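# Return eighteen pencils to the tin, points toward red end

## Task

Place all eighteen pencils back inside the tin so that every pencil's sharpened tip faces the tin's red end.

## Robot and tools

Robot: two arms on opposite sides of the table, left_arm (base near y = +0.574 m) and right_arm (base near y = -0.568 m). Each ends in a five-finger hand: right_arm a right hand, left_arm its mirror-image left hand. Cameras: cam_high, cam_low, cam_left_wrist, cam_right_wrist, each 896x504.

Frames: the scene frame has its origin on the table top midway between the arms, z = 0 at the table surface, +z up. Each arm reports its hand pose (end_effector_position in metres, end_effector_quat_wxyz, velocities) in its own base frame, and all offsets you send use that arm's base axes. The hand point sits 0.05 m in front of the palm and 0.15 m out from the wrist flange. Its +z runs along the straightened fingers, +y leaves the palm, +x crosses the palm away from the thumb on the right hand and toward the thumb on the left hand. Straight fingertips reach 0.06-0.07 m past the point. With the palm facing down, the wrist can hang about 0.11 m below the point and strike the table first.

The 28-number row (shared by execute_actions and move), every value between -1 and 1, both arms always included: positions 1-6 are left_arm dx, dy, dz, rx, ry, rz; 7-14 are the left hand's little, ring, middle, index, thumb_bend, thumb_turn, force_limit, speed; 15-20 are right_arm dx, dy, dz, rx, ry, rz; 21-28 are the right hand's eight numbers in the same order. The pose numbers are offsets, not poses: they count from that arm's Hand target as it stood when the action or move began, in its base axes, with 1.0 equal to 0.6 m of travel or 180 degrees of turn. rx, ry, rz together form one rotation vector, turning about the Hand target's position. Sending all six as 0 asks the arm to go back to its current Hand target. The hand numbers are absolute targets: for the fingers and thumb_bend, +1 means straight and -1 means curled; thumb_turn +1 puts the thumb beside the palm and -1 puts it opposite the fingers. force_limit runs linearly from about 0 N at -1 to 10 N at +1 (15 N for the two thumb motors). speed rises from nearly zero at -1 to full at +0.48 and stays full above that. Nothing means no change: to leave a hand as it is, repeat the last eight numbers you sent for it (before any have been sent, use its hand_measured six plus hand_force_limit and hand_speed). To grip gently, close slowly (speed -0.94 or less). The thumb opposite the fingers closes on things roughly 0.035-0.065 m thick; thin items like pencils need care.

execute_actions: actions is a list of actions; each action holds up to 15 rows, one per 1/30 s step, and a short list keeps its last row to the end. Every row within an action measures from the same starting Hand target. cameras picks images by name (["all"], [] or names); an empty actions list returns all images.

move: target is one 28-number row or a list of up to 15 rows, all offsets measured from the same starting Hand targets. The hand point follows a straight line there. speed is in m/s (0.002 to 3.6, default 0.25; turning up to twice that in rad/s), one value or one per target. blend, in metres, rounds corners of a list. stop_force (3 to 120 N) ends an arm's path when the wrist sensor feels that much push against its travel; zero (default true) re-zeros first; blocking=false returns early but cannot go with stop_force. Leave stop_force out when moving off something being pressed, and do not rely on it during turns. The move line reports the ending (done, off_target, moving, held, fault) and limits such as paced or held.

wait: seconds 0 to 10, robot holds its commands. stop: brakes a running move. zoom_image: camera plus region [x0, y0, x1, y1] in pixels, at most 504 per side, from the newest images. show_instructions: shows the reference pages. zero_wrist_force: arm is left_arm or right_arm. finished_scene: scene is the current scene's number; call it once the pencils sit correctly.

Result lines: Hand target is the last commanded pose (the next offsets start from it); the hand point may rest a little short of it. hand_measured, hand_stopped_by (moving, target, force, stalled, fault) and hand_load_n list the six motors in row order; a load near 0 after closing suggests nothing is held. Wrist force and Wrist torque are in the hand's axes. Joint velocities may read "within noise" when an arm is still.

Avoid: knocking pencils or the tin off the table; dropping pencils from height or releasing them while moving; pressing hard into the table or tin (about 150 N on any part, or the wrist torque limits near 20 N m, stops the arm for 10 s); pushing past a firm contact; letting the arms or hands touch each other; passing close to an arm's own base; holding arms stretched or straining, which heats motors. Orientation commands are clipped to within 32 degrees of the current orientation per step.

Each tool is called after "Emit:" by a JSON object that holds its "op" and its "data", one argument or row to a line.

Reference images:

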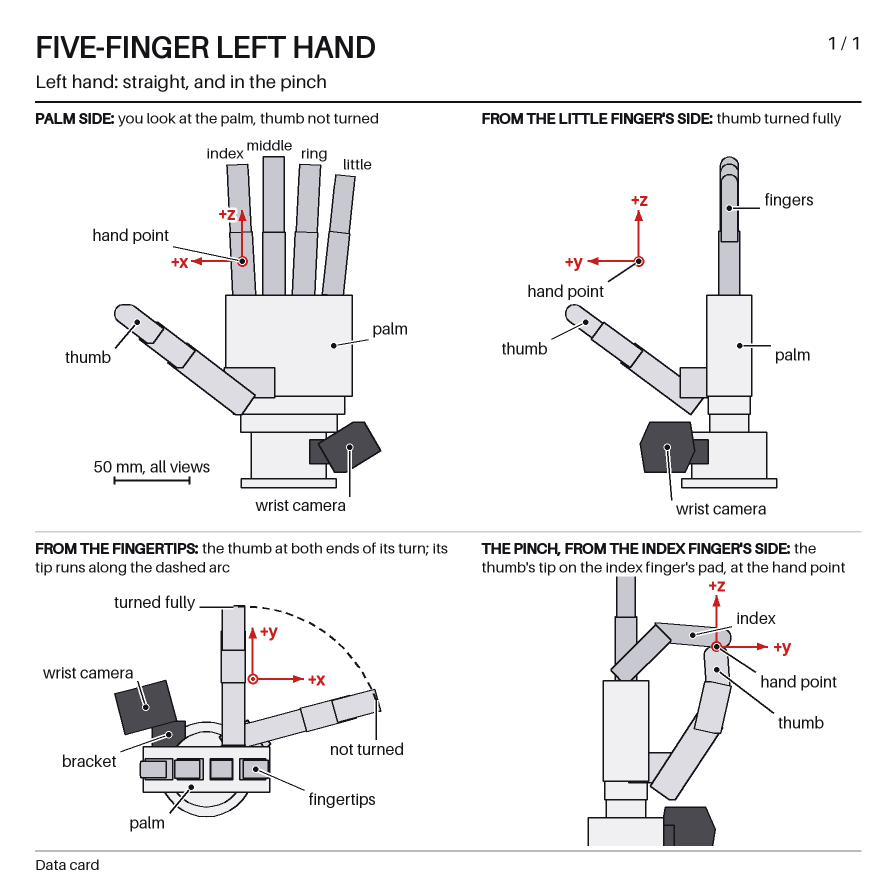

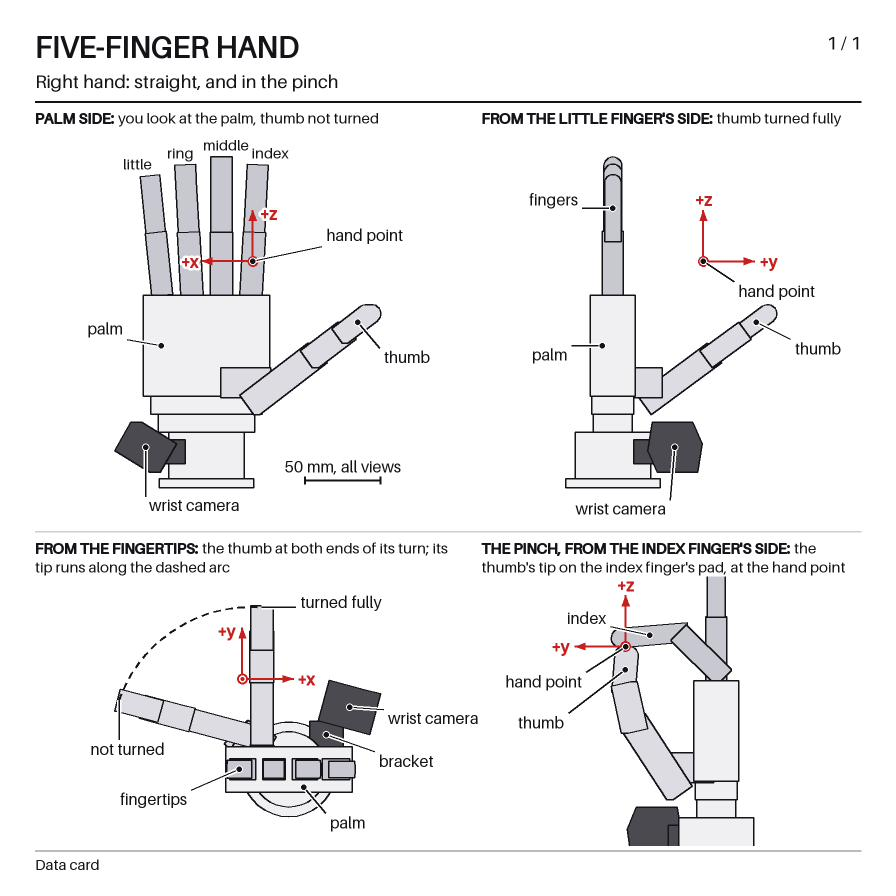

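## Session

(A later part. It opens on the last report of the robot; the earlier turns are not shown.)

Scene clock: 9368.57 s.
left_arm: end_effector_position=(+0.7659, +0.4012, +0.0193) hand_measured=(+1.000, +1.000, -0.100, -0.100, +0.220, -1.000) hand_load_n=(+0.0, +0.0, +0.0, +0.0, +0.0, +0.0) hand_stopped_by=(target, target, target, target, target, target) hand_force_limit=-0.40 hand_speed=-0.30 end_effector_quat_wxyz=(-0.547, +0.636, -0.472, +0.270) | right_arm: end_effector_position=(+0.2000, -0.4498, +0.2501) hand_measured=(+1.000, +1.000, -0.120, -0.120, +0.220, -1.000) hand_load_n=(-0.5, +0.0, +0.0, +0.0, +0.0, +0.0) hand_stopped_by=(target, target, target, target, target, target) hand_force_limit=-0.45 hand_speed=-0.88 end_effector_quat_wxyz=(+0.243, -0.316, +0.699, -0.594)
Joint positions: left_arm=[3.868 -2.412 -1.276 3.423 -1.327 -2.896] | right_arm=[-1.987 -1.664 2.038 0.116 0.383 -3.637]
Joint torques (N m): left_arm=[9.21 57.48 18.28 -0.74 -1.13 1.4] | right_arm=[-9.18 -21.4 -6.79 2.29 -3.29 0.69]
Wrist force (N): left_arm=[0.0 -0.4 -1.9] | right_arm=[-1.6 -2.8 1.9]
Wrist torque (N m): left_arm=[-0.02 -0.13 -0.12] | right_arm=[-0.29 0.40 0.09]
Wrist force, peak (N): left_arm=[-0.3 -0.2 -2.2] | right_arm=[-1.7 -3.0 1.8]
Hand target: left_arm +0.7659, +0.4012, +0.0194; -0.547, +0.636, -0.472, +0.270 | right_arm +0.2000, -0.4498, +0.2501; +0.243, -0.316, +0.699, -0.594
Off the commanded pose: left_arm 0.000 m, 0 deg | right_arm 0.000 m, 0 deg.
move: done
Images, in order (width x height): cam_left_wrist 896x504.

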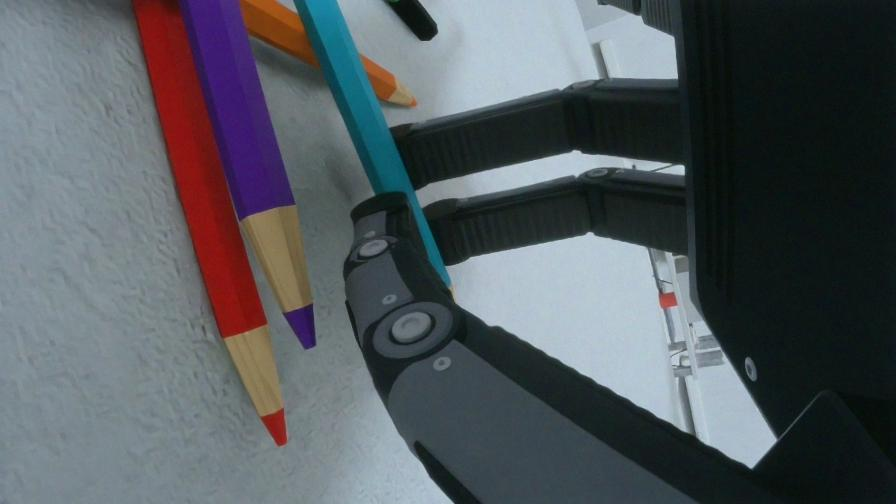

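Emit:
{"op": "move", "data": {
  "target": [0,0,0,0,0,0,1,1,-0.6,-0.6,0.22,-1,-0.75,-0.92,0,0,0,0,0,0,1,1,-0.12,-0.12,0.22,-1,-0.45,-0.88],
  "speed": 0.05
}}

Emit:
{"op": "move", "data": {
  "target": [0,0,0,0,0,0,1,1,-0.65,-0.65,0.22,-1,-0.4,-0.92,0,0,0,0,0,0,1,1,-0.12,-0.12,0.22,-1,-0.45,-0.88],
  "speed": 0.05,
  "cameras": ["cam_left_wrist"]
}}

Emit:
{"op": "zoom_image", "data": {
  "camera": "cam_left_wrist",
  "region": [200, 50, 500, 350]
}}

Scene clock: 9375.50 s.
left_arm: end_effector_position=(+0.7659, +0.4012, +0.0195) hand_measured=(+1.000, +1.000, -0.144, -0.158, +0.220, -1.000) hand_load_n=(-0.5, +0.0, +2.0, +1.5, +2.0, +0.0) hand_stopped_by=(target, target, force, force, target, target) hand_force_limit=-0.75 hand_speed=-0.92 end_effector_quat_wxyz=(-0.547, +0.636, -0.472, +0.270) | right_arm: end_effector_position=(+0.2000, -0.4498, +0.2501) hand_measured=(+1.000, +1.000, -0.120, -0.120, +0.220, -1.000) hand_load_n=(+0.0, +0.0, +0.0, +0.0, +0.0, +0.0) hand_stopped_by=(target, target, target, target, target, target) hand_force_limit=-0.45 hand_speed=-0.88 end_effector_quat_wxyz=(+0.243, -0.316, +0.699, -0.594)
Joint positions: left_arm=[3.868 -2.412 -1.276 3.423 -1.327 -2.896] | right_arm=[-1.987 -1.664 2.038 0.116 0.383 -3.637]
Joint torques (N m): left_arm=[8.86 59.99 25.35 -0.75 -1.04 0.76] | right_arm=[-8.34 -21.05 -6.61 2.35 -3.14 0.82]
Wrist force (N): left_arm=[-0.1 -0.3 -1.6] | right_arm=[-1.6 -2.6 1.7]
Wrist torque (N m): left_arm=[-0.01 -0.09 -0.13] | right_arm=[-0.26 0.41 0.09]
Wrist force, peak (N): left_arm=[-0.4 -0.6 -2.2] | right_arm=[-1.7 -3.0 1.9]
Hand target: left_arm +0.7659, +0.4012, +0.0194; -0.547, +0.636, -0.472, +0.270 | right_arm +0.2000, -0.4498, +0.2501; +0.243, -0.316, +0.699, -0.594
Off the commanded pose: left_arm 0.000 m, 0 deg | right_arm 0.000 m, 0 deg.
move: done

Scene clock: 9376.00 s.
left_arm: end_effector_position=(+0.7659, +0.4012, +0.0195) hand_measured=(+1.000, +1.000, -0.150, -0.164, +0.220, -1.000) hand_load_n=(+0.0, -0.5, +4.0, +3.0, +4.0, -0.5) hand_stopped_by=(target, target, force, force, target, target) hand_force_limit=-0.40 hand_speed=-0.92 end_effector_quat_wxyz=(-0.547, +0.636, -0.472, +0.270) | right_arm: end_effector_position=(+0.2000, -0.4498, +0.2501) hand_measured=(+1.000, +1.000, -0.120, -0.120, +0.220, -1.000) hand_load_n=(+0.0, +0.0, +0.0, +0.0, +0.5, +0.0) hand_stopped_by=(target, target, target, target, target, target) hand_force_limit=-0.45 hand_speed=-0.88 end_effector_quat_wxyz=(+0.243, -0.316, +0.699, -0.594)
Joint positions: left_arm=[3.868 -2.412 -1.276 3.423 -1.327 -2.896] | right_arm=[-1.987 -1.664 2.038 0.116 0.383 -3.637]
Joint torques (N m): left_arm=[9.1 59.43 25.6 -0.77 -1.09 0.56] | right_arm=[-8.94 -21.03 -5.86 2.27 -3.27 0.8]
Wrist force (N): left_arm=[-0.2 -0.7 -2.2] | right_arm=[-1.6 -2.8 1.7]
Wrist torque (N m): left_arm=[0.01 -0.11 -0.12] | right_arm=[-0.27 0.41 0.09]
Wrist force, peak (N): left_arm=[-0.3 -0.5 -2.2] | right_arm=[-1.7 -2.8 1.9]
Hand target: left_arm +0.7659, +0.4012, +0.0194; -0.547, +0.636, -0.472, +0.270 | right_arm +0.2000, -0.4498, +0.2501; +0.243, -0.316, +0.699, -0.594
Off the commanded pose: left_arm 0.000 m, 0 deg | right_arm 0.000 m, 0 deg.
move: done
Images, in order (width x height): cam_left_wrist 896x504.

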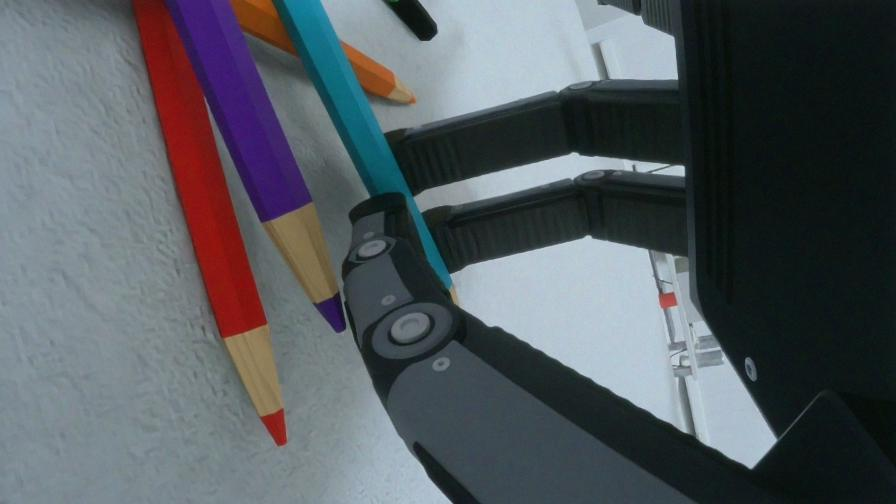

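Scaled by 1.680 from the camera's 896x504 image, which has a finer 1280x720 frame.

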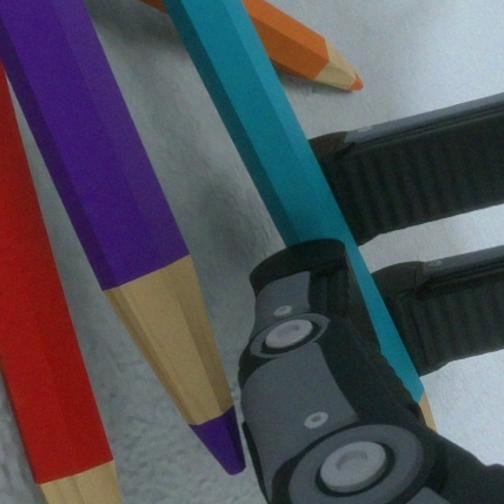

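Emit:
{"op": "move", "data": {
  "target": [0,0,0.07,0,0,0,1,1,-0.65,-0.65,0.22,-1,-0.4,-0.92,0,0,0,0,0,0,1,1,-0.12,-0.12,0.22,-1,-0.45,-0.88],
  "speed": 0.03,
  "cameras": ["cam_left_wrist","cam_high"]
}}

Emit:
{"op": "zoom_image", "data": {
  "camera": "cam_high",
  "region": [310, 290, 430, 410]
}}

Scene clock: 9383.93 s.
left_arm: end_effector_position=(+0.7660, +0.4012, +0.0617) hand_measured=(+1.000, +1.000, -0.150, -0.164, +0.220, -1.000) hand_load_n=(+0.0, +0.0, +4.5, +3.0, +4.5, -0.5) hand_stopped_by=(target, target, force, force, target, target) hand_force_limit=-0.40 hand_speed=-0.92 end_effector_quat_wxyz=(-0.547, +0.636, -0.472, +0.270) end_effector_velocity=(+0.000, +0.000, -0.002) end_effector_angular_velocity=(+0.000, +0.000, +0.000) | right_arm: end_effector_position=(+0.2000, -0.4498, +0.2501) hand_measured=(+1.000, +1.000, -0.120, -0.120, +0.220, -1.000) hand_load_n=(+0.0, +0.0, +0.0, +0.5, +0.0, +0.5) hand_stopped_by=(target, target, target, target, target, target) hand_force_limit=-0.45 hand_speed=-0.88 end_effector_quat_wxyz=(+0.243, -0.316, +0.699, -0.594)
Joint positions: left_arm=[3.868 -2.361 -1.25 3.345 -1.327 -2.896] | right_arm=[-1.987 -1.664 2.038 0.116 0.383 -3.637]
Joint velocities: left_arm=[0.001 -0.002 -0.002 0.005 0.001 0] | right_arm=[within noise]
Joint torques (N m): left_arm=[7.89 38.5 13.11 3.01 -1.06 -1.45] | right_arm=[-9.03 -20.22 -6.8 2.24 -3.12 0.85]
Wrist force (N): left_arm=[0.3 0.0 -2.0] | right_arm=[-1.5 -2.7 2.0]
Wrist torque (N m): left_arm=[0.03 -0.15 -0.12] | right_arm=[-0.28 0.38 0.10]
Wrist force, peak (N): left_arm=[-0.4 -0.8 -2.4] | right_arm=[-1.7 -2.8 2.0]
Hand target: left_arm +0.7659, +0.4012, +0.0614; -0.547, +0.636, -0.472, +0.270 | right_arm +0.2000, -0.4498, +0.2501; +0.243, -0.316, +0.699, -0.594
Off the commanded pose: left_arm 0.000 m, 0 deg | right_arm 0.000 m, 0 deg.
move: done
Images, in order (width x height): cam_high 896x504, cam_left_wrist 896x504.

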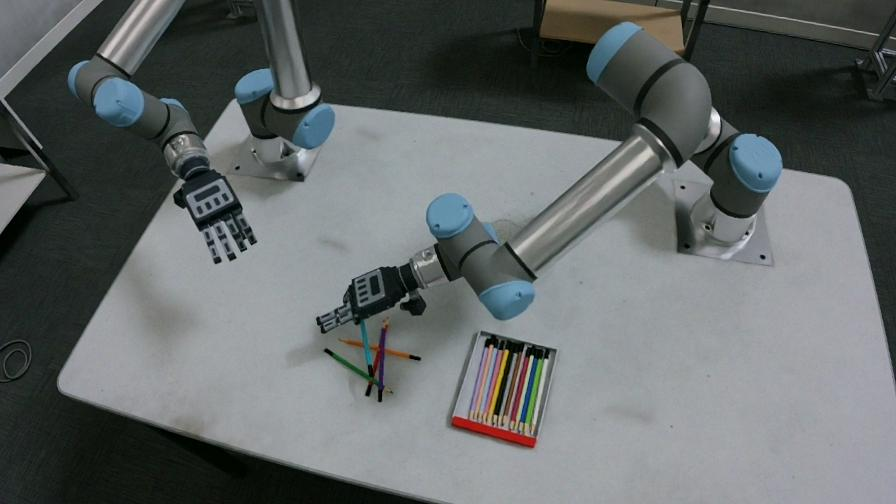

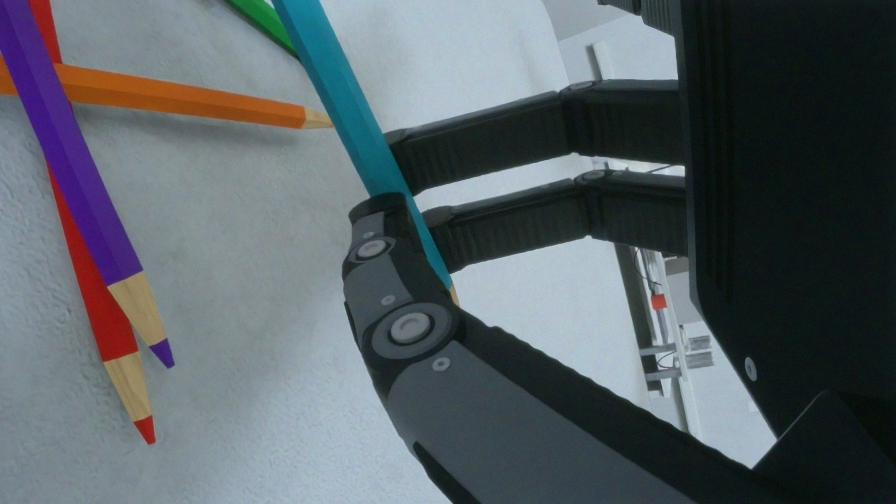

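Scaled by 4.200 from the camera's 896x504 image, which has a finer 1280x720 frame.

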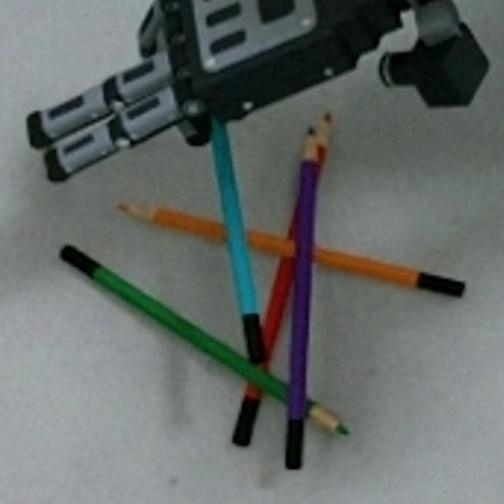

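Emit:
{"op": "move", "data": {
  "target": [
    [0,0,0.1477,0,0,0,1,1,-0.65,-0.65,0.22,-1,-0.4,-0.92,0,0,0,0,0,0,1,1,-0.12,-0.12,0.22,-1,-0.45,-0.88],
    [-0.3027,-0.1307,0.1477,0,0,0.3539,1,1,-0.65,-0.65,0.22,-1,-0.4,-0.92,0,0,0,0,0,0,1,1,-0.12,-0.12,0.22,-1,-0.45,-0.88],
    [-0.3027,-0.1307,-0.0507,0,0,0.3539,1,1,-0.65,-0.65,0.22,-1,-0.4,-0.92,0,0,0,0,0,0,1,1,-0.12,-0.12,0.22,-1,-0.45,-0.88]
  ],
  "speed": 0.2,
  "blend": [0.03,0.03,0],
  "cameras": ["cam_left_wrist"]
}}

Emit:
{"op": "move", "data": {
  "target": [0,0,-0.0317,0,0,0,1,1,-0.65,-0.65,0.22,-1,-0.4,-0.92,0,0,0,0,0,0,1,1,-0.12,-0.12,0.22,-1,-0.45,-0.88],
  "speed": 0.012,
  "stop_force": 3,
  "cameras": ["cam_left_wrist"]
}}

Scene clock: 9398.67 s.
left_arm: end_effector_position=(+0.5843, +0.3227, +0.0311) hand_measured=(+1.000, +1.000, -0.150, -0.164, +0.220, -1.000) hand_load_n=(+0.0, +0.0, +4.5, +3.0, +4.5, +0.0) hand_stopped_by=(target, target, force, force, target, target) hand_force_limit=-0.40 hand_speed=-0.92 end_effector_quat_wxyz=(-0.608, +0.789, -0.065, -0.059) | right_arm: end_effector_position=(+0.2000, -0.4498, +0.2501) hand_measured=(+1.000, +1.000, -0.120, -0.120, +0.220, -1.000) hand_load_n=(+0.0, +0.0, +0.0, +0.0, +0.0, +0.0) hand_stopped_by=(target, target, target, target, target, target) hand_force_limit=-0.45 hand_speed=-0.88 end_effector_quat_wxyz=(+0.243, -0.316, +0.699, -0.594)
Joint positions: left_arm=[3.544 -2.346 -1.411 3.15 -2.68 -3.519] | right_arm=[-1.987 -1.664 2.038 0.116 0.383 -3.637]
Joint torques (N m): left_arm=[9.76 35.79 20.66 0.27 0.53 -2.2] | right_arm=[-8.54 -20.67 -6.57 2.19 -2.99 0.8]
Wrist force (N): left_arm=[0.1 0.1 -1.7] | right_arm=[-1.7 -2.9 1.7]
Wrist torque (N m): left_arm=[0.04 -0.13 -0.13] | right_arm=[-0.29 0.42 0.09]
Wrist force, peak (N): left_arm=[-0.1 -1.1 -2.2] | right_arm=[-1.9 -2.8 1.9]
Hand target: left_arm +0.5843, +0.3227, +0.0310; -0.608, +0.789, -0.065, -0.059 | right_arm +0.2000, -0.4498, +0.2501; +0.243, -0.316, +0.699, -0.594
Off the commanded pose: left_arm 0.000 m, 0 deg | right_arm 0.000 m, 0 deg.
move: done
Images, in order (width x height): cam_left_wrist 896x504.

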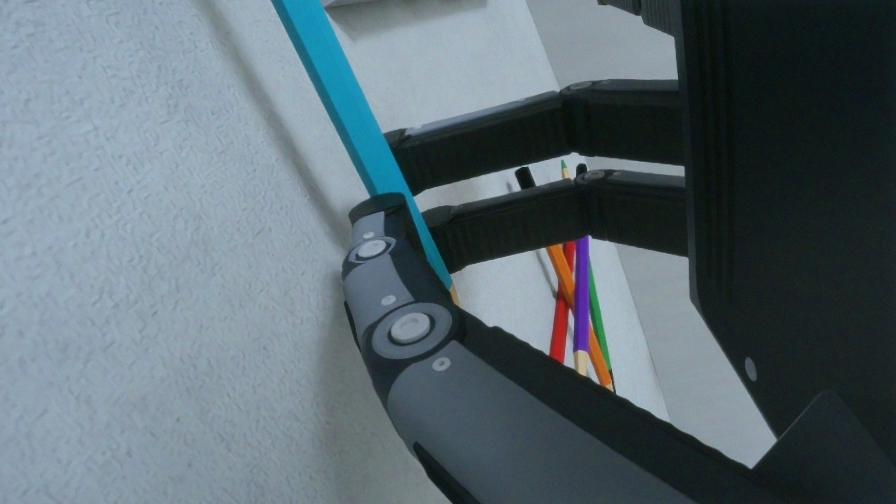

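Scene clock: 9401.33 s.
left_arm: end_effector_position=(+0.5843, +0.3227, +0.0126) hand_measured=(+1.000, +1.000, -0.150, -0.164, +0.220, -1.000) hand_load_n=(-0.5, +0.0, +4.0, +3.0, +4.5, +0.0) hand_stopped_by=(target, target, force, force, target, target) hand_force_limit=-0.40 hand_speed=-0.92 end_effector_quat_wxyz=(-0.608, +0.789, -0.065, -0.059) | right_arm: end_effector_position=(+0.2000, -0.4498, +0.2501) hand_measured=(+1.000, +1.000, -0.120, -0.120, +0.220, -1.000) hand_load_n=(+0.0, +0.0, +0.0, +0.0, +0.0, +0.0) hand_stopped_by=(target, target, target, target, target, target) hand_force_limit=-0.45 hand_speed=-0.88 end_effector_quat_wxyz=(+0.243, -0.316, +0.699, -0.594)
Joint positions: left_arm=[3.544 -2.373 -1.419 3.183 -2.68 -3.519] | right_arm=[-1.987 -1.664 2.038 0.116 0.383 -3.637]
Joint torques (N m): left_arm=[8.49 54.73 22.21 -2.87 -1.39 -1.75] | right_arm=[-8.8 -20.74 -6.8 2.26 -3.05 0.89]
Wrist force (N): left_arm=[-0.2 -2.4 -2.3] | right_arm=[-1.6 -2.6 1.9]
Wrist torque (N m): left_arm=[-0.03 -0.15 -0.06] | right_arm=[-0.28 0.41 0.09]
Wrist force, peak (N): left_arm=[-1.9 -8.6 -3.8] | right_arm=[-1.6 -2.9 2.0]
Hand target: left_arm +0.5843, +0.3227, +0.0126; -0.608, +0.789, -0.065, -0.059 (not the last commanded pose) | right_arm +0.2000, -0.4498, +0.2501; +0.243, -0.316, +0.699, -0.594
Off the commanded pose: left_arm 0.001 m, 0 deg | right_arm 0.000 m, 0 deg.
move: contact (left_arm)
Images, in order (width x height): cam_left_wrist 896x504.

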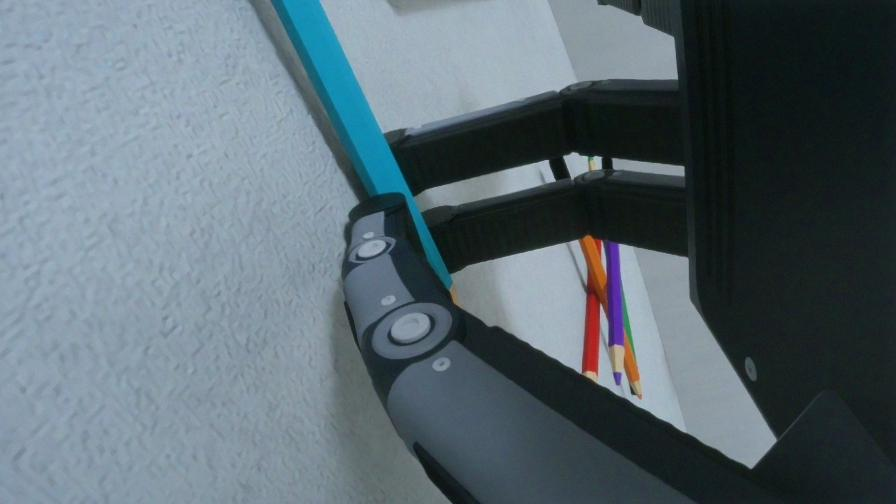

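Emit:
{"op": "move", "data": {
  "target": [
    [0,0,0,0,0,0,1,1,-0.1,-0.1,0.22,-1,-0.4,-0.88,0,0,0,0,0,0,1,1,-0.12,-0.12,0.22,-1,-0.45,-0.88],
    [0,0,0.06,0,0,0,1,1,-0.1,-0.1,0.22,-1,-0.4,-0.88,0,0,0,0,0,0,1,1,-0.12,-0.12,0.22,-1,-0.45,-0.88],
    [0,0,0.2,0,0,0,1,1,-0.1,-0.1,0.22,-1,-0.4,-0.88,0,0,0,0,0,0,1,1,-0.12,-0.12,0.22,-1,-0.45,-0.88],
    [-0.6572,0.162,0.6125,-0.0591,0.0308,-0.515,1,1,-0.1,-0.1,0.22,-1,-0.4,-0.88,0,0,0,0,0,0,1,1,-0.12,-0.12,0.22,-1,-0.45,-0.88],
    [-0.6572,0.162,0.6125,-0.0591,0.0308,-0.515,1,1,-0.1,-0.1,0.22,-1,-0.4,-0.88,0.7113,0.092,-0.1668,0.0013,0.074,-0.2972,1,1,-0.12,-0.12,0.22,-1,-0.45,-0.88],
    [-0.6572,0.162,0.6125,-0.0591,0.0308,-0.515,1,1,-0.1,-0.1,0.22,-1,-0.4,-0.88,0.7113,0.092,-0.3335,0.0013,0.074,-0.2972,1,1,-0.12,-0.12,0.22,-1,-0.45,-0.88]
  ],
  "speed": [0.05,0.05,0.15,0.35,0.35,0.15],
  "blend": [0,0.015,0.03,0.02,0.03,0],
  "cameras": ["cam_right_wrist","cam_high"]
}}

Emit:
{"op": "zoom_image", "data": {
  "camera": "cam_right_wrist",
  "region": [396, 0, 896, 500]
}}

Emit:
{"op": "zoom_image", "data": {
  "camera": "cam_high",
  "region": [310, 290, 430, 410]
}}

Scene clock: 9421.33 s.
left_arm: end_effector_position=(+0.1900, +0.4199, +0.3801) hand_measured=(+1.000, +1.000, -0.100, -0.100, +0.220, -1.000) hand_load_n=(+0.0, +0.0, +0.0, +0.0, +0.0, +0.0) hand_stopped_by=(target, target, target, target, target, target) hand_force_limit=-0.40 hand_speed=-0.88 end_effector_quat_wxyz=(+0.391, -0.542, +0.646, -0.370) | right_arm: end_effector_position=(+0.6267, -0.3946, +0.0500) hand_measured=(+1.000, +1.000, -0.120, -0.120, +0.220, -1.000) hand_load_n=(+0.0, +0.0, +0.0, +0.0, +0.0, +0.0) hand_stopped_by=(target, target, target, target, target, target) hand_force_limit=-0.45 hand_speed=-0.88 end_effector_quat_wxyz=(-0.129, -0.032, +0.790, -0.599)
Joint positions: left_arm=[5.028 -1.884 -1.477 1.123 -0.566 -0.704] | right_arm=[-0.454 -0.561 0.924 0.381 2.765 -2.687]
Joint torques (N m): left_arm=[-7.87 19.79 25.49 -2.56 -0.72 0.25] | right_arm=[8.01 -46.71 -32.58 1.86 1.28 0.84]
Wrist force (N): left_arm=[-0.2 -0.1 -1.8] | right_arm=[-2.0 -2.3 2.1]
Wrist torque (N m): left_arm=[0.02 -0.05 -0.22] | right_arm=[-0.24 0.40 -0.04]
Wrist force, peak (N): left_arm=[-0.8 -3.8 -4.0] | right_arm=[-2.6 -3.9 2.6]
Hand target: left_arm +0.1900, +0.4199, +0.3801; +0.391, -0.542, +0.646, -0.370 | right_arm +0.6268, -0.3946, +0.0500; -0.129, -0.032, +0.790, -0.599
Off the commanded pose: left_arm 0.000 m, 0 deg | right_arm 0.000 m, 0 deg.
move: done
Images, in order (width x height): cam_high 896x504, cam_right_wrist 896x504.

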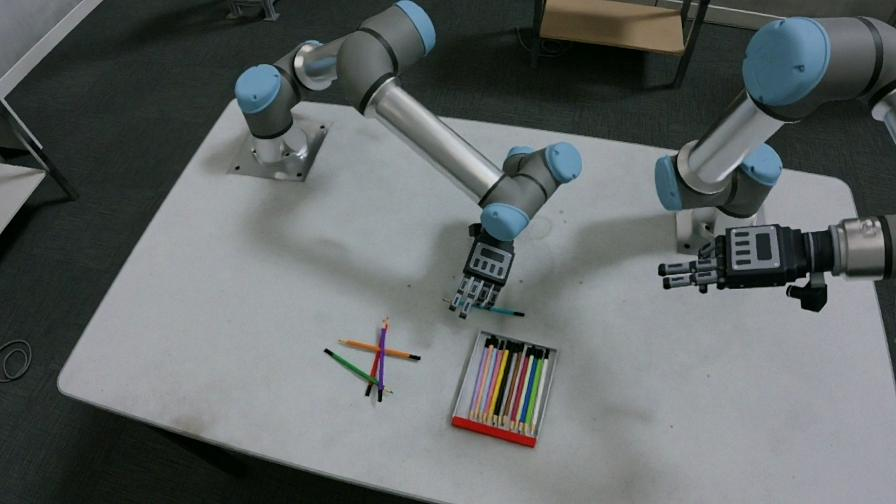

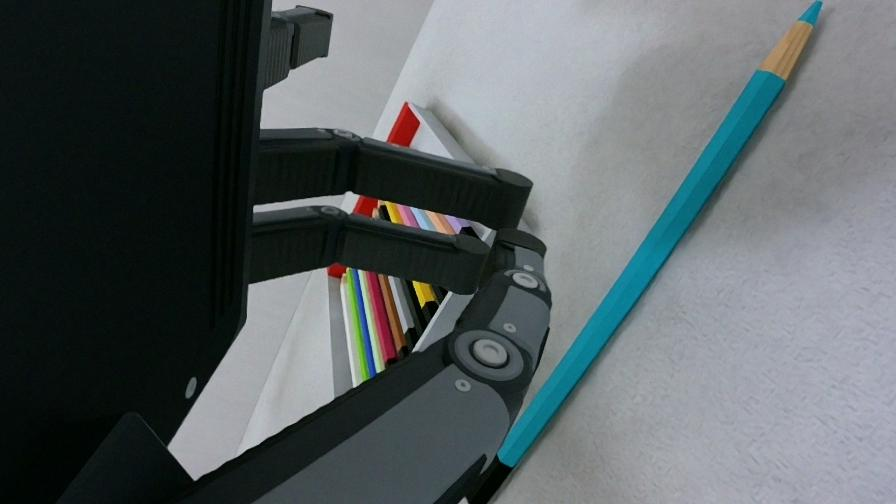

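Scaled by 1.008 from the camera's 896x504 image, which has a finer 1280x720 frame.

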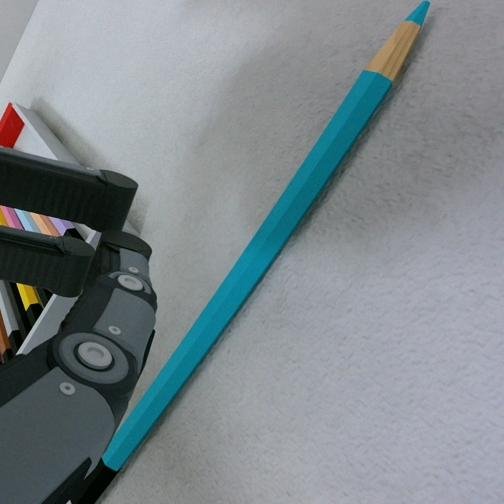

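Scaled by 4.200 from the camera's 896x504 image, which has a finer 1280x720 frame.

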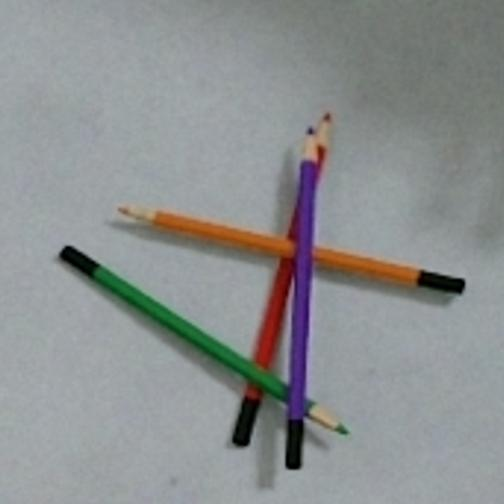

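Emit:
{"op": "move", "data": {
  "target": [0,0,0,0,0,0,1,1,-0.1,-0.1,0.22,-1,-0.4,-0.88,-0.0047,0.0092,-0.036,0,0,0.0283,1,1,-0.12,-0.12,0.22,-1,-0.45,-0.88],
  "speed": 0.06
}}

Emit:
{"op": "move", "data": {
  "target": [0,0,0,0,0,0,1,1,-0.1,-0.1,0.22,-1,-0.4,-0.88,0,0,-0.031,0,0,0,1,1,-0.12,-0.12,0.22,-1,-0.45,-0.88],
  "speed": 0.012,
  "stop_force": 3,
  "cameras": ["cam_right_wrist"]
}}

Emit:
{"op": "zoom_image", "data": {
  "camera": "cam_right_wrist",
  "region": [400, 50, 800, 450]
}}

Scene clock: 9436.20 s.
left_arm: end_effector_position=(+0.1900, +0.4199, +0.3801) hand_measured=(+1.000, +1.000, -0.100, -0.100, +0.220, -1.000) hand_load_n=(+0.0, +0.0, +0.0, +0.0, +0.0, +0.0) hand_stopped_by=(target, target, target, target, target, target) hand_force_limit=-0.40 hand_speed=-0.88 end_effector_quat_wxyz=(+0.391, -0.542, +0.646, -0.370) | right_arm: end_effector_position=(+0.6239, -0.3891, +0.0284) hand_measured=(+1.000, +1.000, -0.120, -0.120, +0.220, -1.000) hand_load_n=(+0.0, +0.0, +0.0, +0.0, +0.0, +0.0) hand_stopped_by=(target, target, target, target, target, target) hand_force_limit=-0.45 hand_speed=-0.88 end_effector_quat_wxyz=(-0.102, -0.067, +0.787, -0.604)
Joint positions: left_arm=[5.028 -1.884 -1.477 1.123 -0.566 -0.704] | right_arm=[-0.461 -0.635 1.107 0.136 2.691 -2.835]
Joint torques (N m): left_arm=[-8.24 20.16 25.04 -1.21 -0.38 -2.52] | right_arm=[-0.41 -40.7 -27.08 0.44 3.7 -0.45]
Wrist force (N): left_arm=[0.0 -0.2 -1.9] | right_arm=[-1.4 -2.4 1.7]
Wrist torque (N m): left_arm=[0.02 -0.09 -0.21] | right_arm=[-0.23 0.36 0.09]
Wrist force, peak (N): left_arm=[0.0 -0.1 -2.2] | right_arm=[-2.1 -2.4 2.3]
Hand target: left_arm +0.1900, +0.4199, +0.3801; +0.391, -0.542, +0.646, -0.370 | right_arm +0.6240, -0.3891, +0.0284; -0.102, -0.067, +0.787, -0.604
Off the commanded pose: left_arm 0.000 m, 0 deg | right_arm 0.000 m, 0 deg.
move: done

Scene clock: 9438.77 s.
left_arm: end_effector_position=(+0.1900, +0.4199, +0.3801) hand_measured=(+1.000, +1.000, -0.100, -0.100, +0.220, -1.000) hand_load_n=(+0.0, +0.0, +0.0, +0.0, +0.0, +0.5) hand_stopped_by=(target, target, target, target, target, target) hand_force_limit=-0.40 hand_speed=-0.88 end_effector_quat_wxyz=(+0.391, -0.542, +0.646, -0.370) | right_arm: end_effector_position=(+0.6240, -0.3891, +0.0127) hand_measured=(+1.000, +1.000, -0.120, -0.120, +0.220, -1.000) hand_load_n=(+0.0, +0.0, +0.0, +0.0, +0.0, +0.5) hand_stopped_by=(target, target, target, target, target, target) hand_force_limit=-0.45 hand_speed=-0.88 end_effector_quat_wxyz=(-0.102, -0.067, +0.787, -0.604)
Joint positions: left_arm=[5.028 -1.884 -1.477 1.123 -0.566 -0.704] | right_arm=[-0.461 -0.616 1.113 0.11 2.691 -2.835]
Joint torques (N m): left_arm=[-7.99 19.85 24.7 -1.19 -0.26 -2.49] | right_arm=[5.2 -55.35 -29.94 2.99 -2.23 -0.32]
Wrist force (N): left_arm=[-0.2 0.1 -1.9] | right_arm=[-1.4 -5.1 0.8]
Wrist torque (N m): left_arm=[0.06 -0.07 -0.22] | right_arm=[-0.28 0.38 0.06]
Wrist force, peak (N): left_arm=[-0.3 -0.2 -2.2] | right_arm=[0.2 -12.9 -1.4]
Hand target: left_arm +0.1900, +0.4199, +0.3801; +0.391, -0.542, +0.646, -0.370 | right_arm +0.6240, -0.3891, +0.0127; -0.102, -0.067, +0.787, -0.604 (not the last commanded pose)
Off the commanded pose: left_arm 0.000 m, 0 deg | right_arm 0.003 m, 0 deg.
move: contact (right_arm)
Images, in order (width x height): cam_right_wrist 896x504.

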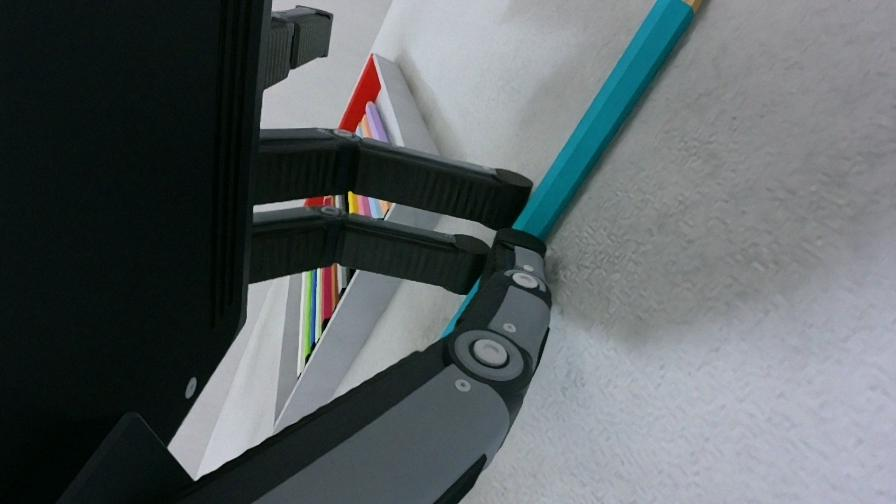

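Scaled by 1.260 from the camera's 896x504 image, which has a finer 1280x720 frame.

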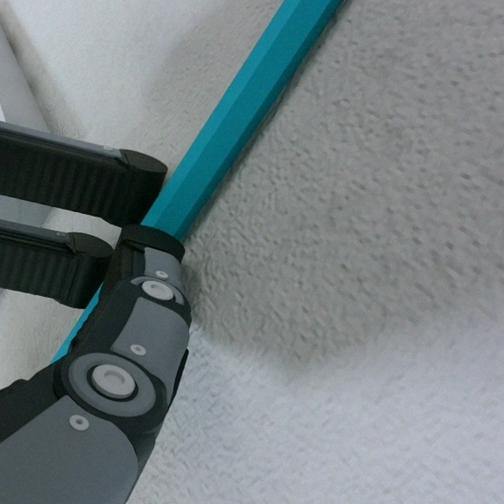

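Emit:
{"op": "move", "data": {
  "target": [0,0,0,0,0,0,1,1,-0.1,-0.1,0.22,-1,-0.4,-0.88,0,0,0,0,0,0,1,1,-0.6,-0.6,0.22,-1,-0.8,-0.92],
  "speed": 0.05
}}

Emit:
{"op": "move", "data": {
  "target": [0,0,0,0,0,0,1,1,-0.1,-0.1,0.22,-1,-0.4,-0.88,0,0,0,0,0,0,1,1,-0.65,-0.65,0.22,-1,-0.45,-0.92],
  "speed": 0.05
}}

Emit:
{"op": "move", "data": {
  "target": [0,0,0,0,0,0,1,1,-0.1,-0.1,0.22,-1,-0.4,-0.88,0,0,0.05,0,0,0,1,1,-0.65,-0.65,0.22,-1,-0.45,-0.92],
  "speed": 0.03,
  "cameras": ["cam_right_wrist"]
}}

Scene clock: 9491.53 s.
left_arm: end_effector_position=(+0.1900, +0.4199, +0.3801) hand_measured=(+1.000, +1.000, -0.100, -0.100, +0.220, -1.000) hand_load_n=(+0.0, -0.5, +0.0, +0.0, +0.0, +0.0) hand_stopped_by=(target, target, target, target, target, target) hand_force_limit=-0.40 hand_speed=-0.88 end_effector_quat_wxyz=(+0.391, -0.542, +0.646, -0.370) | right_arm: end_effector_position=(+0.6240, -0.3891, +0.0127) hand_measured=(+1.000, +1.000, -0.178, -0.126, +0.220, -1.000) hand_load_n=(+0.0, +0.0, +2.0, +1.0, +0.5, +0.5) hand_stopped_by=(target, target, force, force, target, target) hand_force_limit=-0.80 hand_speed=-0.92 end_effector_quat_wxyz=(-0.102, -0.067, +0.787, -0.604)
Joint positions: left_arm=[5.028 -1.884 -1.477 1.123 -0.566 -0.704] | right_arm=[-0.461 -0.616 1.113 0.11 2.691 -2.835]
Joint torques (N m): left_arm=[-7.83 19.97 24.76 -1.21 -0.12 -2.55] | right_arm=[1.68 -54.88 -29.28 2.48 -2.05 -0.92]
Wrist force (N): left_arm=[-0.4 -0.3 -1.8] | right_arm=[-1.0 -5.5 1.7]
Wrist torque (N m): left_arm=[-0.01 -0.03 -0.22] | right_arm=[-0.31 0.39 0.06]
Wrist force, peak (N): left_arm=[0.0 -0.2 -2.2] | right_arm=[-1.1 -7.2 0.6]
Hand target: left_arm +0.1900, +0.4199, +0.3801; +0.391, -0.542, +0.646, -0.370 | right_arm +0.6240, -0.3891, +0.0127; -0.102, -0.067, +0.787, -0.604
Off the commanded pose: left_arm 0.000 m, 0 deg | right_arm 0.000 m, 0 deg.
move: done

Scene clock: 9492.03 s.
left_arm: end_effector_position=(+0.1900, +0.4199, +0.3801) hand_measured=(+1.000, +1.000, -0.100, -0.100, +0.220, -1.000) hand_load_n=(+0.0, +0.0, +0.0, +0.0, +0.0, +0.5) hand_stopped_by=(target, target, target, target, target, target) hand_force_limit=-0.40 hand_speed=-0.88 end_effector_quat_wxyz=(+0.391, -0.542, +0.646, -0.370) | right_arm: end_effector_position=(+0.6240, -0.3891, +0.0127) hand_measured=(+1.000, +1.000, -0.184, -0.162, +0.220, -1.000) hand_load_n=(+0.0, +0.0, +3.5, +3.5, +1.0, +0.0) hand_stopped_by=(target, target, force, force, target, target) hand_force_limit=-0.45 hand_speed=-0.92 end_effector_quat_wxyz=(-0.102, -0.067, +0.787, -0.604)
Joint positions: left_arm=[5.028 -1.884 -1.477 1.123 -0.566 -0.704] | right_arm=[-0.461 -0.616 1.113 0.11 2.691 -2.835]
Joint torques (N m): left_arm=[-8.08 19.8 24.78 -1.15 -0.06 -2.47] | right_arm=[1.33 -54.86 -29.24 2.39 -2.35 -1.06]
Wrist force (N): left_arm=[-0.3 0.0 -1.8] | right_arm=[-0.7 -6.5 1.5]
Wrist torque (N m): left_arm=[0.04 -0.04 -0.23] | right_arm=[-0.34 0.40 0.05]
Wrist force, peak (N): left_arm=[0.0 -0.2 -2.1] | right_arm=[-0.7 -7.8 1.1]
Hand target: left_arm +0.1900, +0.4199, +0.3801; +0.391, -0.542, +0.646, -0.370 | right_arm +0.6240, -0.3891, +0.0127; -0.102, -0.067, +0.787, -0.604
Off the commanded pose: left_arm 0.000 m, 0 deg | right_arm 0.000 m, 0 deg.
move: done

Scene clock: 9493.30 s.
left_arm: end_effector_position=(+0.1900, +0.4199, +0.3801) hand_measured=(+1.000, +1.000, -0.100, -0.100, +0.220, -1.000) hand_load_n=(+0.0, +0.0, +0.0, +0.0, +0.0, +0.0) hand_stopped_by=(target, target, target, target, target, target) hand_force_limit=-0.40 hand_speed=-0.88 end_effector_quat_wxyz=(+0.391, -0.542, +0.646, -0.370) | right_arm: end_effector_position=(+0.6240, -0.3891, +0.0429) hand_measured=(+1.000, +1.000, -0.184, -0.162, +0.220, -1.000) hand_load_n=(-0.5, +0.0, +2.0, +0.5, +1.0, +0.5) hand_stopped_by=(target, target, force, force, target, target) hand_force_limit=-0.45 hand_speed=-0.92 end_effector_quat_wxyz=(-0.102, -0.067, +0.787, -0.604)
Joint positions: left_arm=[5.028 -1.884 -1.477 1.123 -0.566 -0.704] | right_arm=[-0.461 -0.652 1.098 0.161 2.691 -2.835]
Joint torques (N m): left_arm=[-8.01 20.4 24.7 -1.11 0.09 -2.51] | right_arm=[-0.38 -42.02 -22.43 -0.69 -0.28 0.8]
Wrist force (N): left_arm=[-0.1 -0.2 -1.7] | right_arm=[-1.5 -1.9 2.1]
Wrist torque (N m): left_arm=[0.01 -0.07 -0.21] | right_arm=[-0.20 0.35 0.10]
Wrist force, peak (N): left_arm=[-0.2 -0.2 -2.2] | right_arm=[-0.8 -7.6 1.1]
Hand target: left_arm +0.1900, +0.4199, +0.3801; +0.391, -0.542, +0.646, -0.370 | right_arm +0.6240, -0.3891, +0.0427; -0.102, -0.067, +0.787, -0.604
Off the commanded pose: left_arm 0.000 m, 0 deg | right_arm 0.000 m, 0 deg.
move: done
Images, in order (width x height): cam_right_wrist 896x504.

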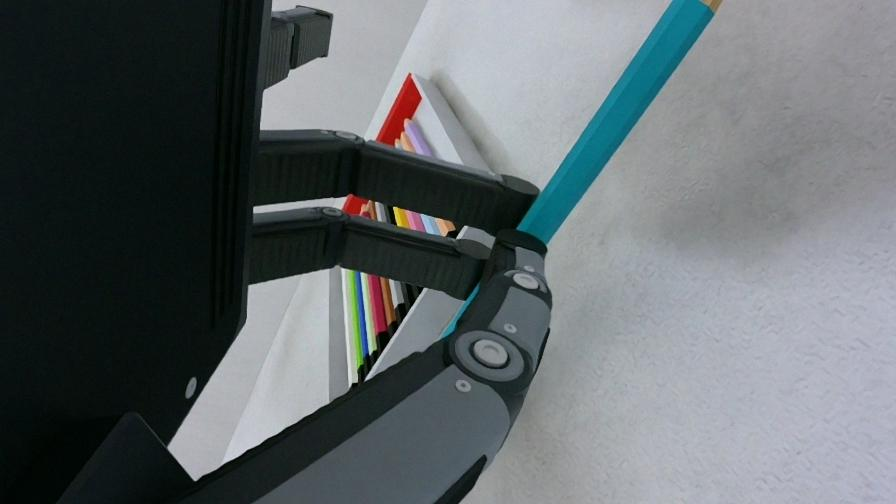

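Emit:
{"op": "move", "data": {
  "target": [
    [0,0,0,0,0,0,1,1,-0.1,-0.1,0.22,-1,-0.4,-0.88,0,0,0.1288,0,0,0,1,1,-0.65,-0.65,0.22,-1,-0.45,-0.92],
    [0,0,0,0,0,0,1,1,-0.1,-0.1,0.22,-1,-0.4,-0.88,0.206,-0.2523,0.1288,0,0,0.5278,1,1,-0.65,-0.65,0.22,-1,-0.45,-0.92],
    [0,0,0,0,0,0,1,1,-0.1,-0.1,0.22,-1,-0.4,-0.88,0.206,-0.2523,0.0122,0,0,0.5278,1,1,-0.65,-0.65,0.22,-1,-0.45,-0.92]
  ],
  "speed": [0.2,0.25,0.1],
  "blend": [0.03,0.02,0],
  "cameras": ["cam_high","cam_right_wrist"]
}}

Emit:
{"op": "zoom_image", "data": {
  "camera": "cam_high",
  "region": [430, 320, 570, 460]
}}

Scene clock: 9509.10 s.
left_arm: end_effector_position=(+0.1900, +0.4199, +0.3801) hand_measured=(+1.000, +1.000, -0.100, -0.100, +0.220, -1.000) hand_load_n=(+0.0, -0.5, +0.0, +0.0, +0.0, +0.0) hand_stopped_by=(target, target, target, target, target, target) hand_force_limit=-0.40 hand_speed=-0.88 end_effector_quat_wxyz=(+0.391, -0.542, +0.646, -0.370) | right_arm: end_effector_position=(+0.7475, -0.5404, +0.0499) hand_measured=(+1.000, +1.000, -0.184, -0.162, +0.220, -1.000) hand_load_n=(+0.0, +0.0, +2.0, +0.5, +1.0, +0.5) hand_stopped_by=(target, target, force, force, target, target) hand_force_limit=-0.45 hand_speed=-0.92 end_effector_quat_wxyz=(-0.377, +0.626, -0.483, +0.483)
Joint positions: left_arm=[5.028 -1.884 -1.477 1.123 -0.566 -0.704] | right_arm=[-0.993 -0.324 0.405 0.362 0.62 -3.762]
Joint torques (N m): left_arm=[-7.82 20.6 24.67 -1.13 0.54 -2.48] | right_arm=[8.61 -62.95 -33.12 1.36 1.91 -0.01]
Wrist force (N): left_arm=[-0.2 -0.3 -1.7] | right_arm=[-1.4 -2.0 2.1]
Wrist torque (N m): left_arm=[-0.02 -0.05 -0.21] | right_arm=[-0.27 0.35 0.07]
Wrist force, peak (N): left_arm=[0.0 -0.1 -2.2] | right_arm=[-2.0 -2.9 2.2]
Hand target: left_arm +0.1900, +0.4199, +0.3801; +0.391, -0.542, +0.646, -0.370 | right_arm +0.7476, -0.5405, +0.0500; -0.377, +0.626, -0.482, +0.483
Off the commanded pose: left_arm 0.000 m, 0 deg | right_arm 0.000 m, 0 deg.
move: done
Images, in order (width x height): cam_high 896x504, cam_right_wrist 896x504.

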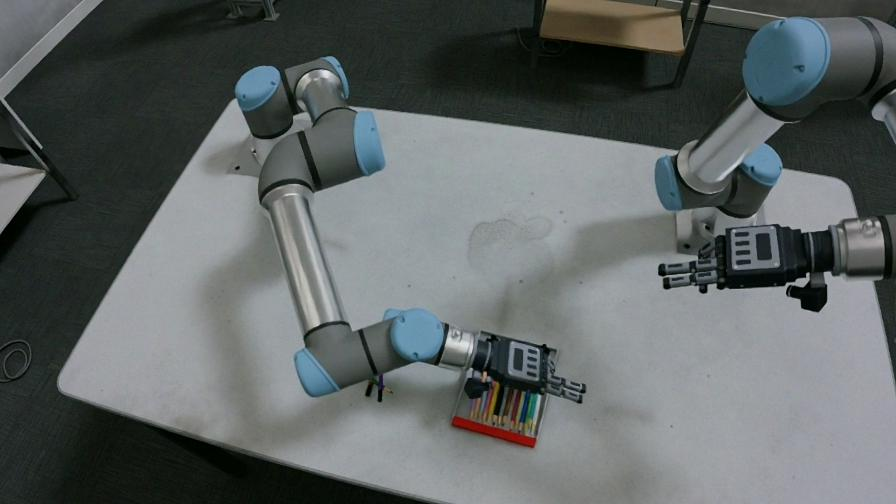

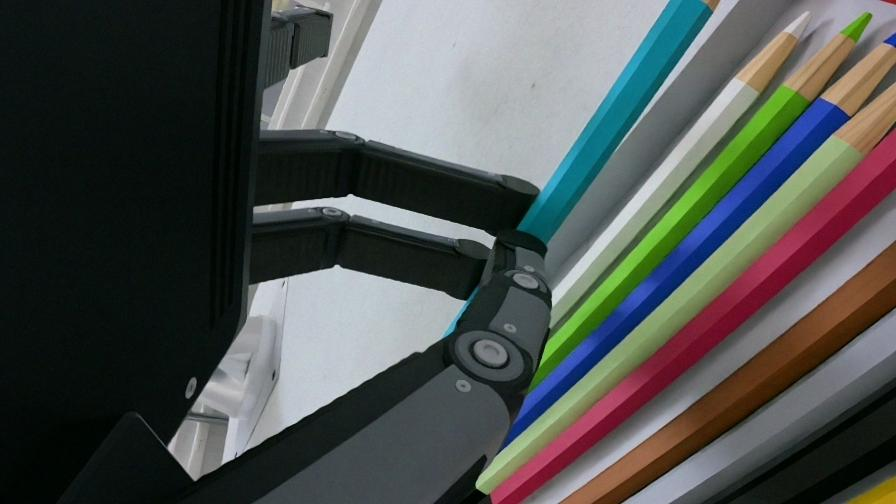

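Scaled by 3.600 from the camera's 896x504 image, which has a finer 1280x720 frame.

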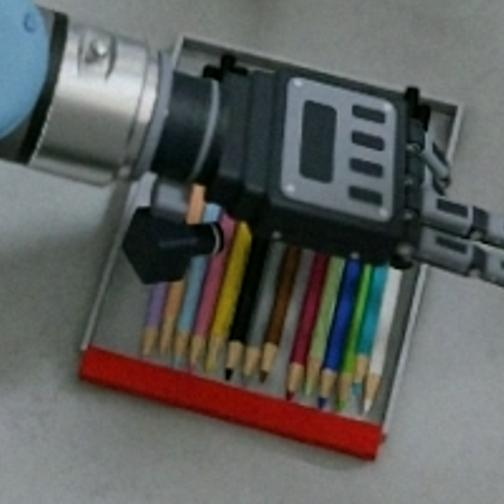

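Emit:
{"op": "move", "data": {
  "target": [0,0,0,0,0,0,1,1,-0.1,-0.1,0.22,-1,-0.4,-0.88,-0.001,0,-0.055,0,0,0,1,1,-0.65,-0.65,0.22,-1,-0.45,-0.92],
  "speed": 0.012,
  "stop_force": 3,
  "cameras": ["cam_high","cam_right_wrist"]
}}

Emit:
{"op": "zoom_image", "data": {
  "camera": "cam_high",
  "region": [430, 320, 570, 460]
}}

Scene clock: 9518.93 s.
left_arm: end_effector_position=(+0.1900, +0.4199, +0.3801) hand_measured=(+1.000, +1.000, -0.100, -0.100, +0.220, -1.000) hand_load_n=(+0.0, +0.0, +0.0, +0.0, +0.5, +0.0) hand_stopped_by=(target, target, target, target, target, target) hand_force_limit=-0.40 hand_speed=-0.88 end_effector_quat_wxyz=(+0.391, -0.542, +0.646, -0.370) | right_arm: end_effector_position=(+0.7471, -0.5405, +0.0242) hand_measured=(+1.000, +1.000, -0.184, -0.162, +0.220, -1.000) hand_load_n=(-0.5, +0.0, +0.0, +0.0, +0.0, +0.0) hand_stopped_by=(target, target, force, force, target, target) hand_force_limit=-0.45 hand_speed=-0.92 end_effector_quat_wxyz=(-0.377, +0.626, -0.482, +0.483)
Joint positions: left_arm=[5.028 -1.884 -1.477 1.123 -0.566 -0.704] | right_arm=[-0.994 -0.31 0.443 0.311 0.619 -3.763]
Joint torques (N m): left_arm=[-8.26 20.57 25.04 -1.05 0.9 -2.5] | right_arm=[-8.76 -63.69 -33.69 0.93 2.2 -0.48]
Wrist force (N): left_arm=[-0.2 -0.2 -1.9] | right_arm=[-1.5 -4.9 1.0]
Wrist torque (N m): left_arm=[0.01 -0.07 -0.21] | right_arm=[-0.34 0.34 0.08]
Wrist force, peak (N): left_arm=[-0.2 -0.1 -2.2] | right_arm=[-0.8 -11.3 -1.0]
Hand target: left_arm +0.1900, +0.4199, +0.3801; +0.391, -0.542, +0.646, -0.370 | right_arm +0.7471, -0.5405, +0.0242; -0.377, +0.626, -0.482, +0.483 (not the last commanded pose)
Off the commanded pose: left_arm 0.000 m, 0 deg | right_arm 0.007 m, 0 deg.
move: contact (right_arm)
Images, in order (width x height): cam_high 896x504, cam_right_wrist 896x504.

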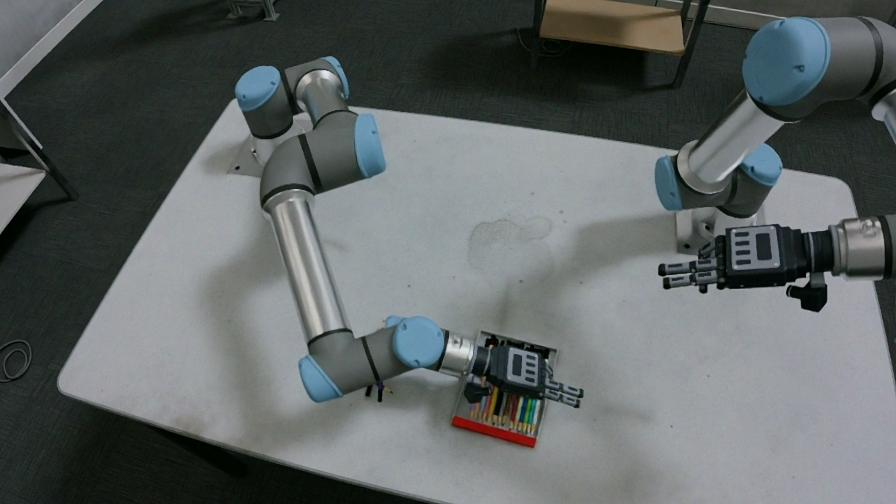

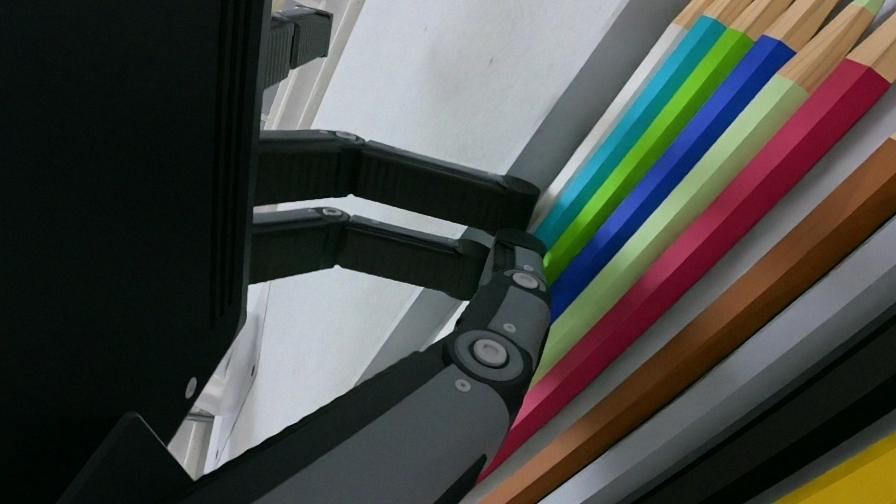

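Scaled by 3.600 from the camera's 896x504 image, which has a finer 1280x720 frame.

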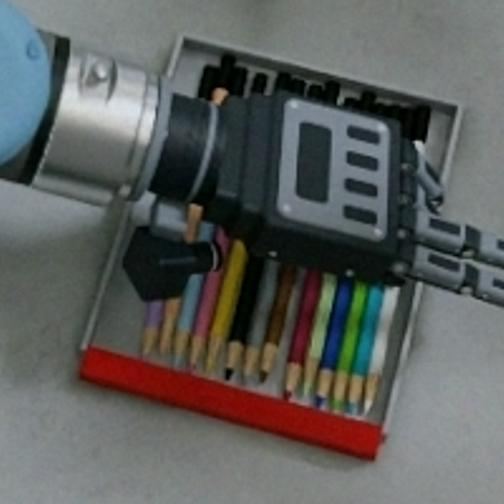

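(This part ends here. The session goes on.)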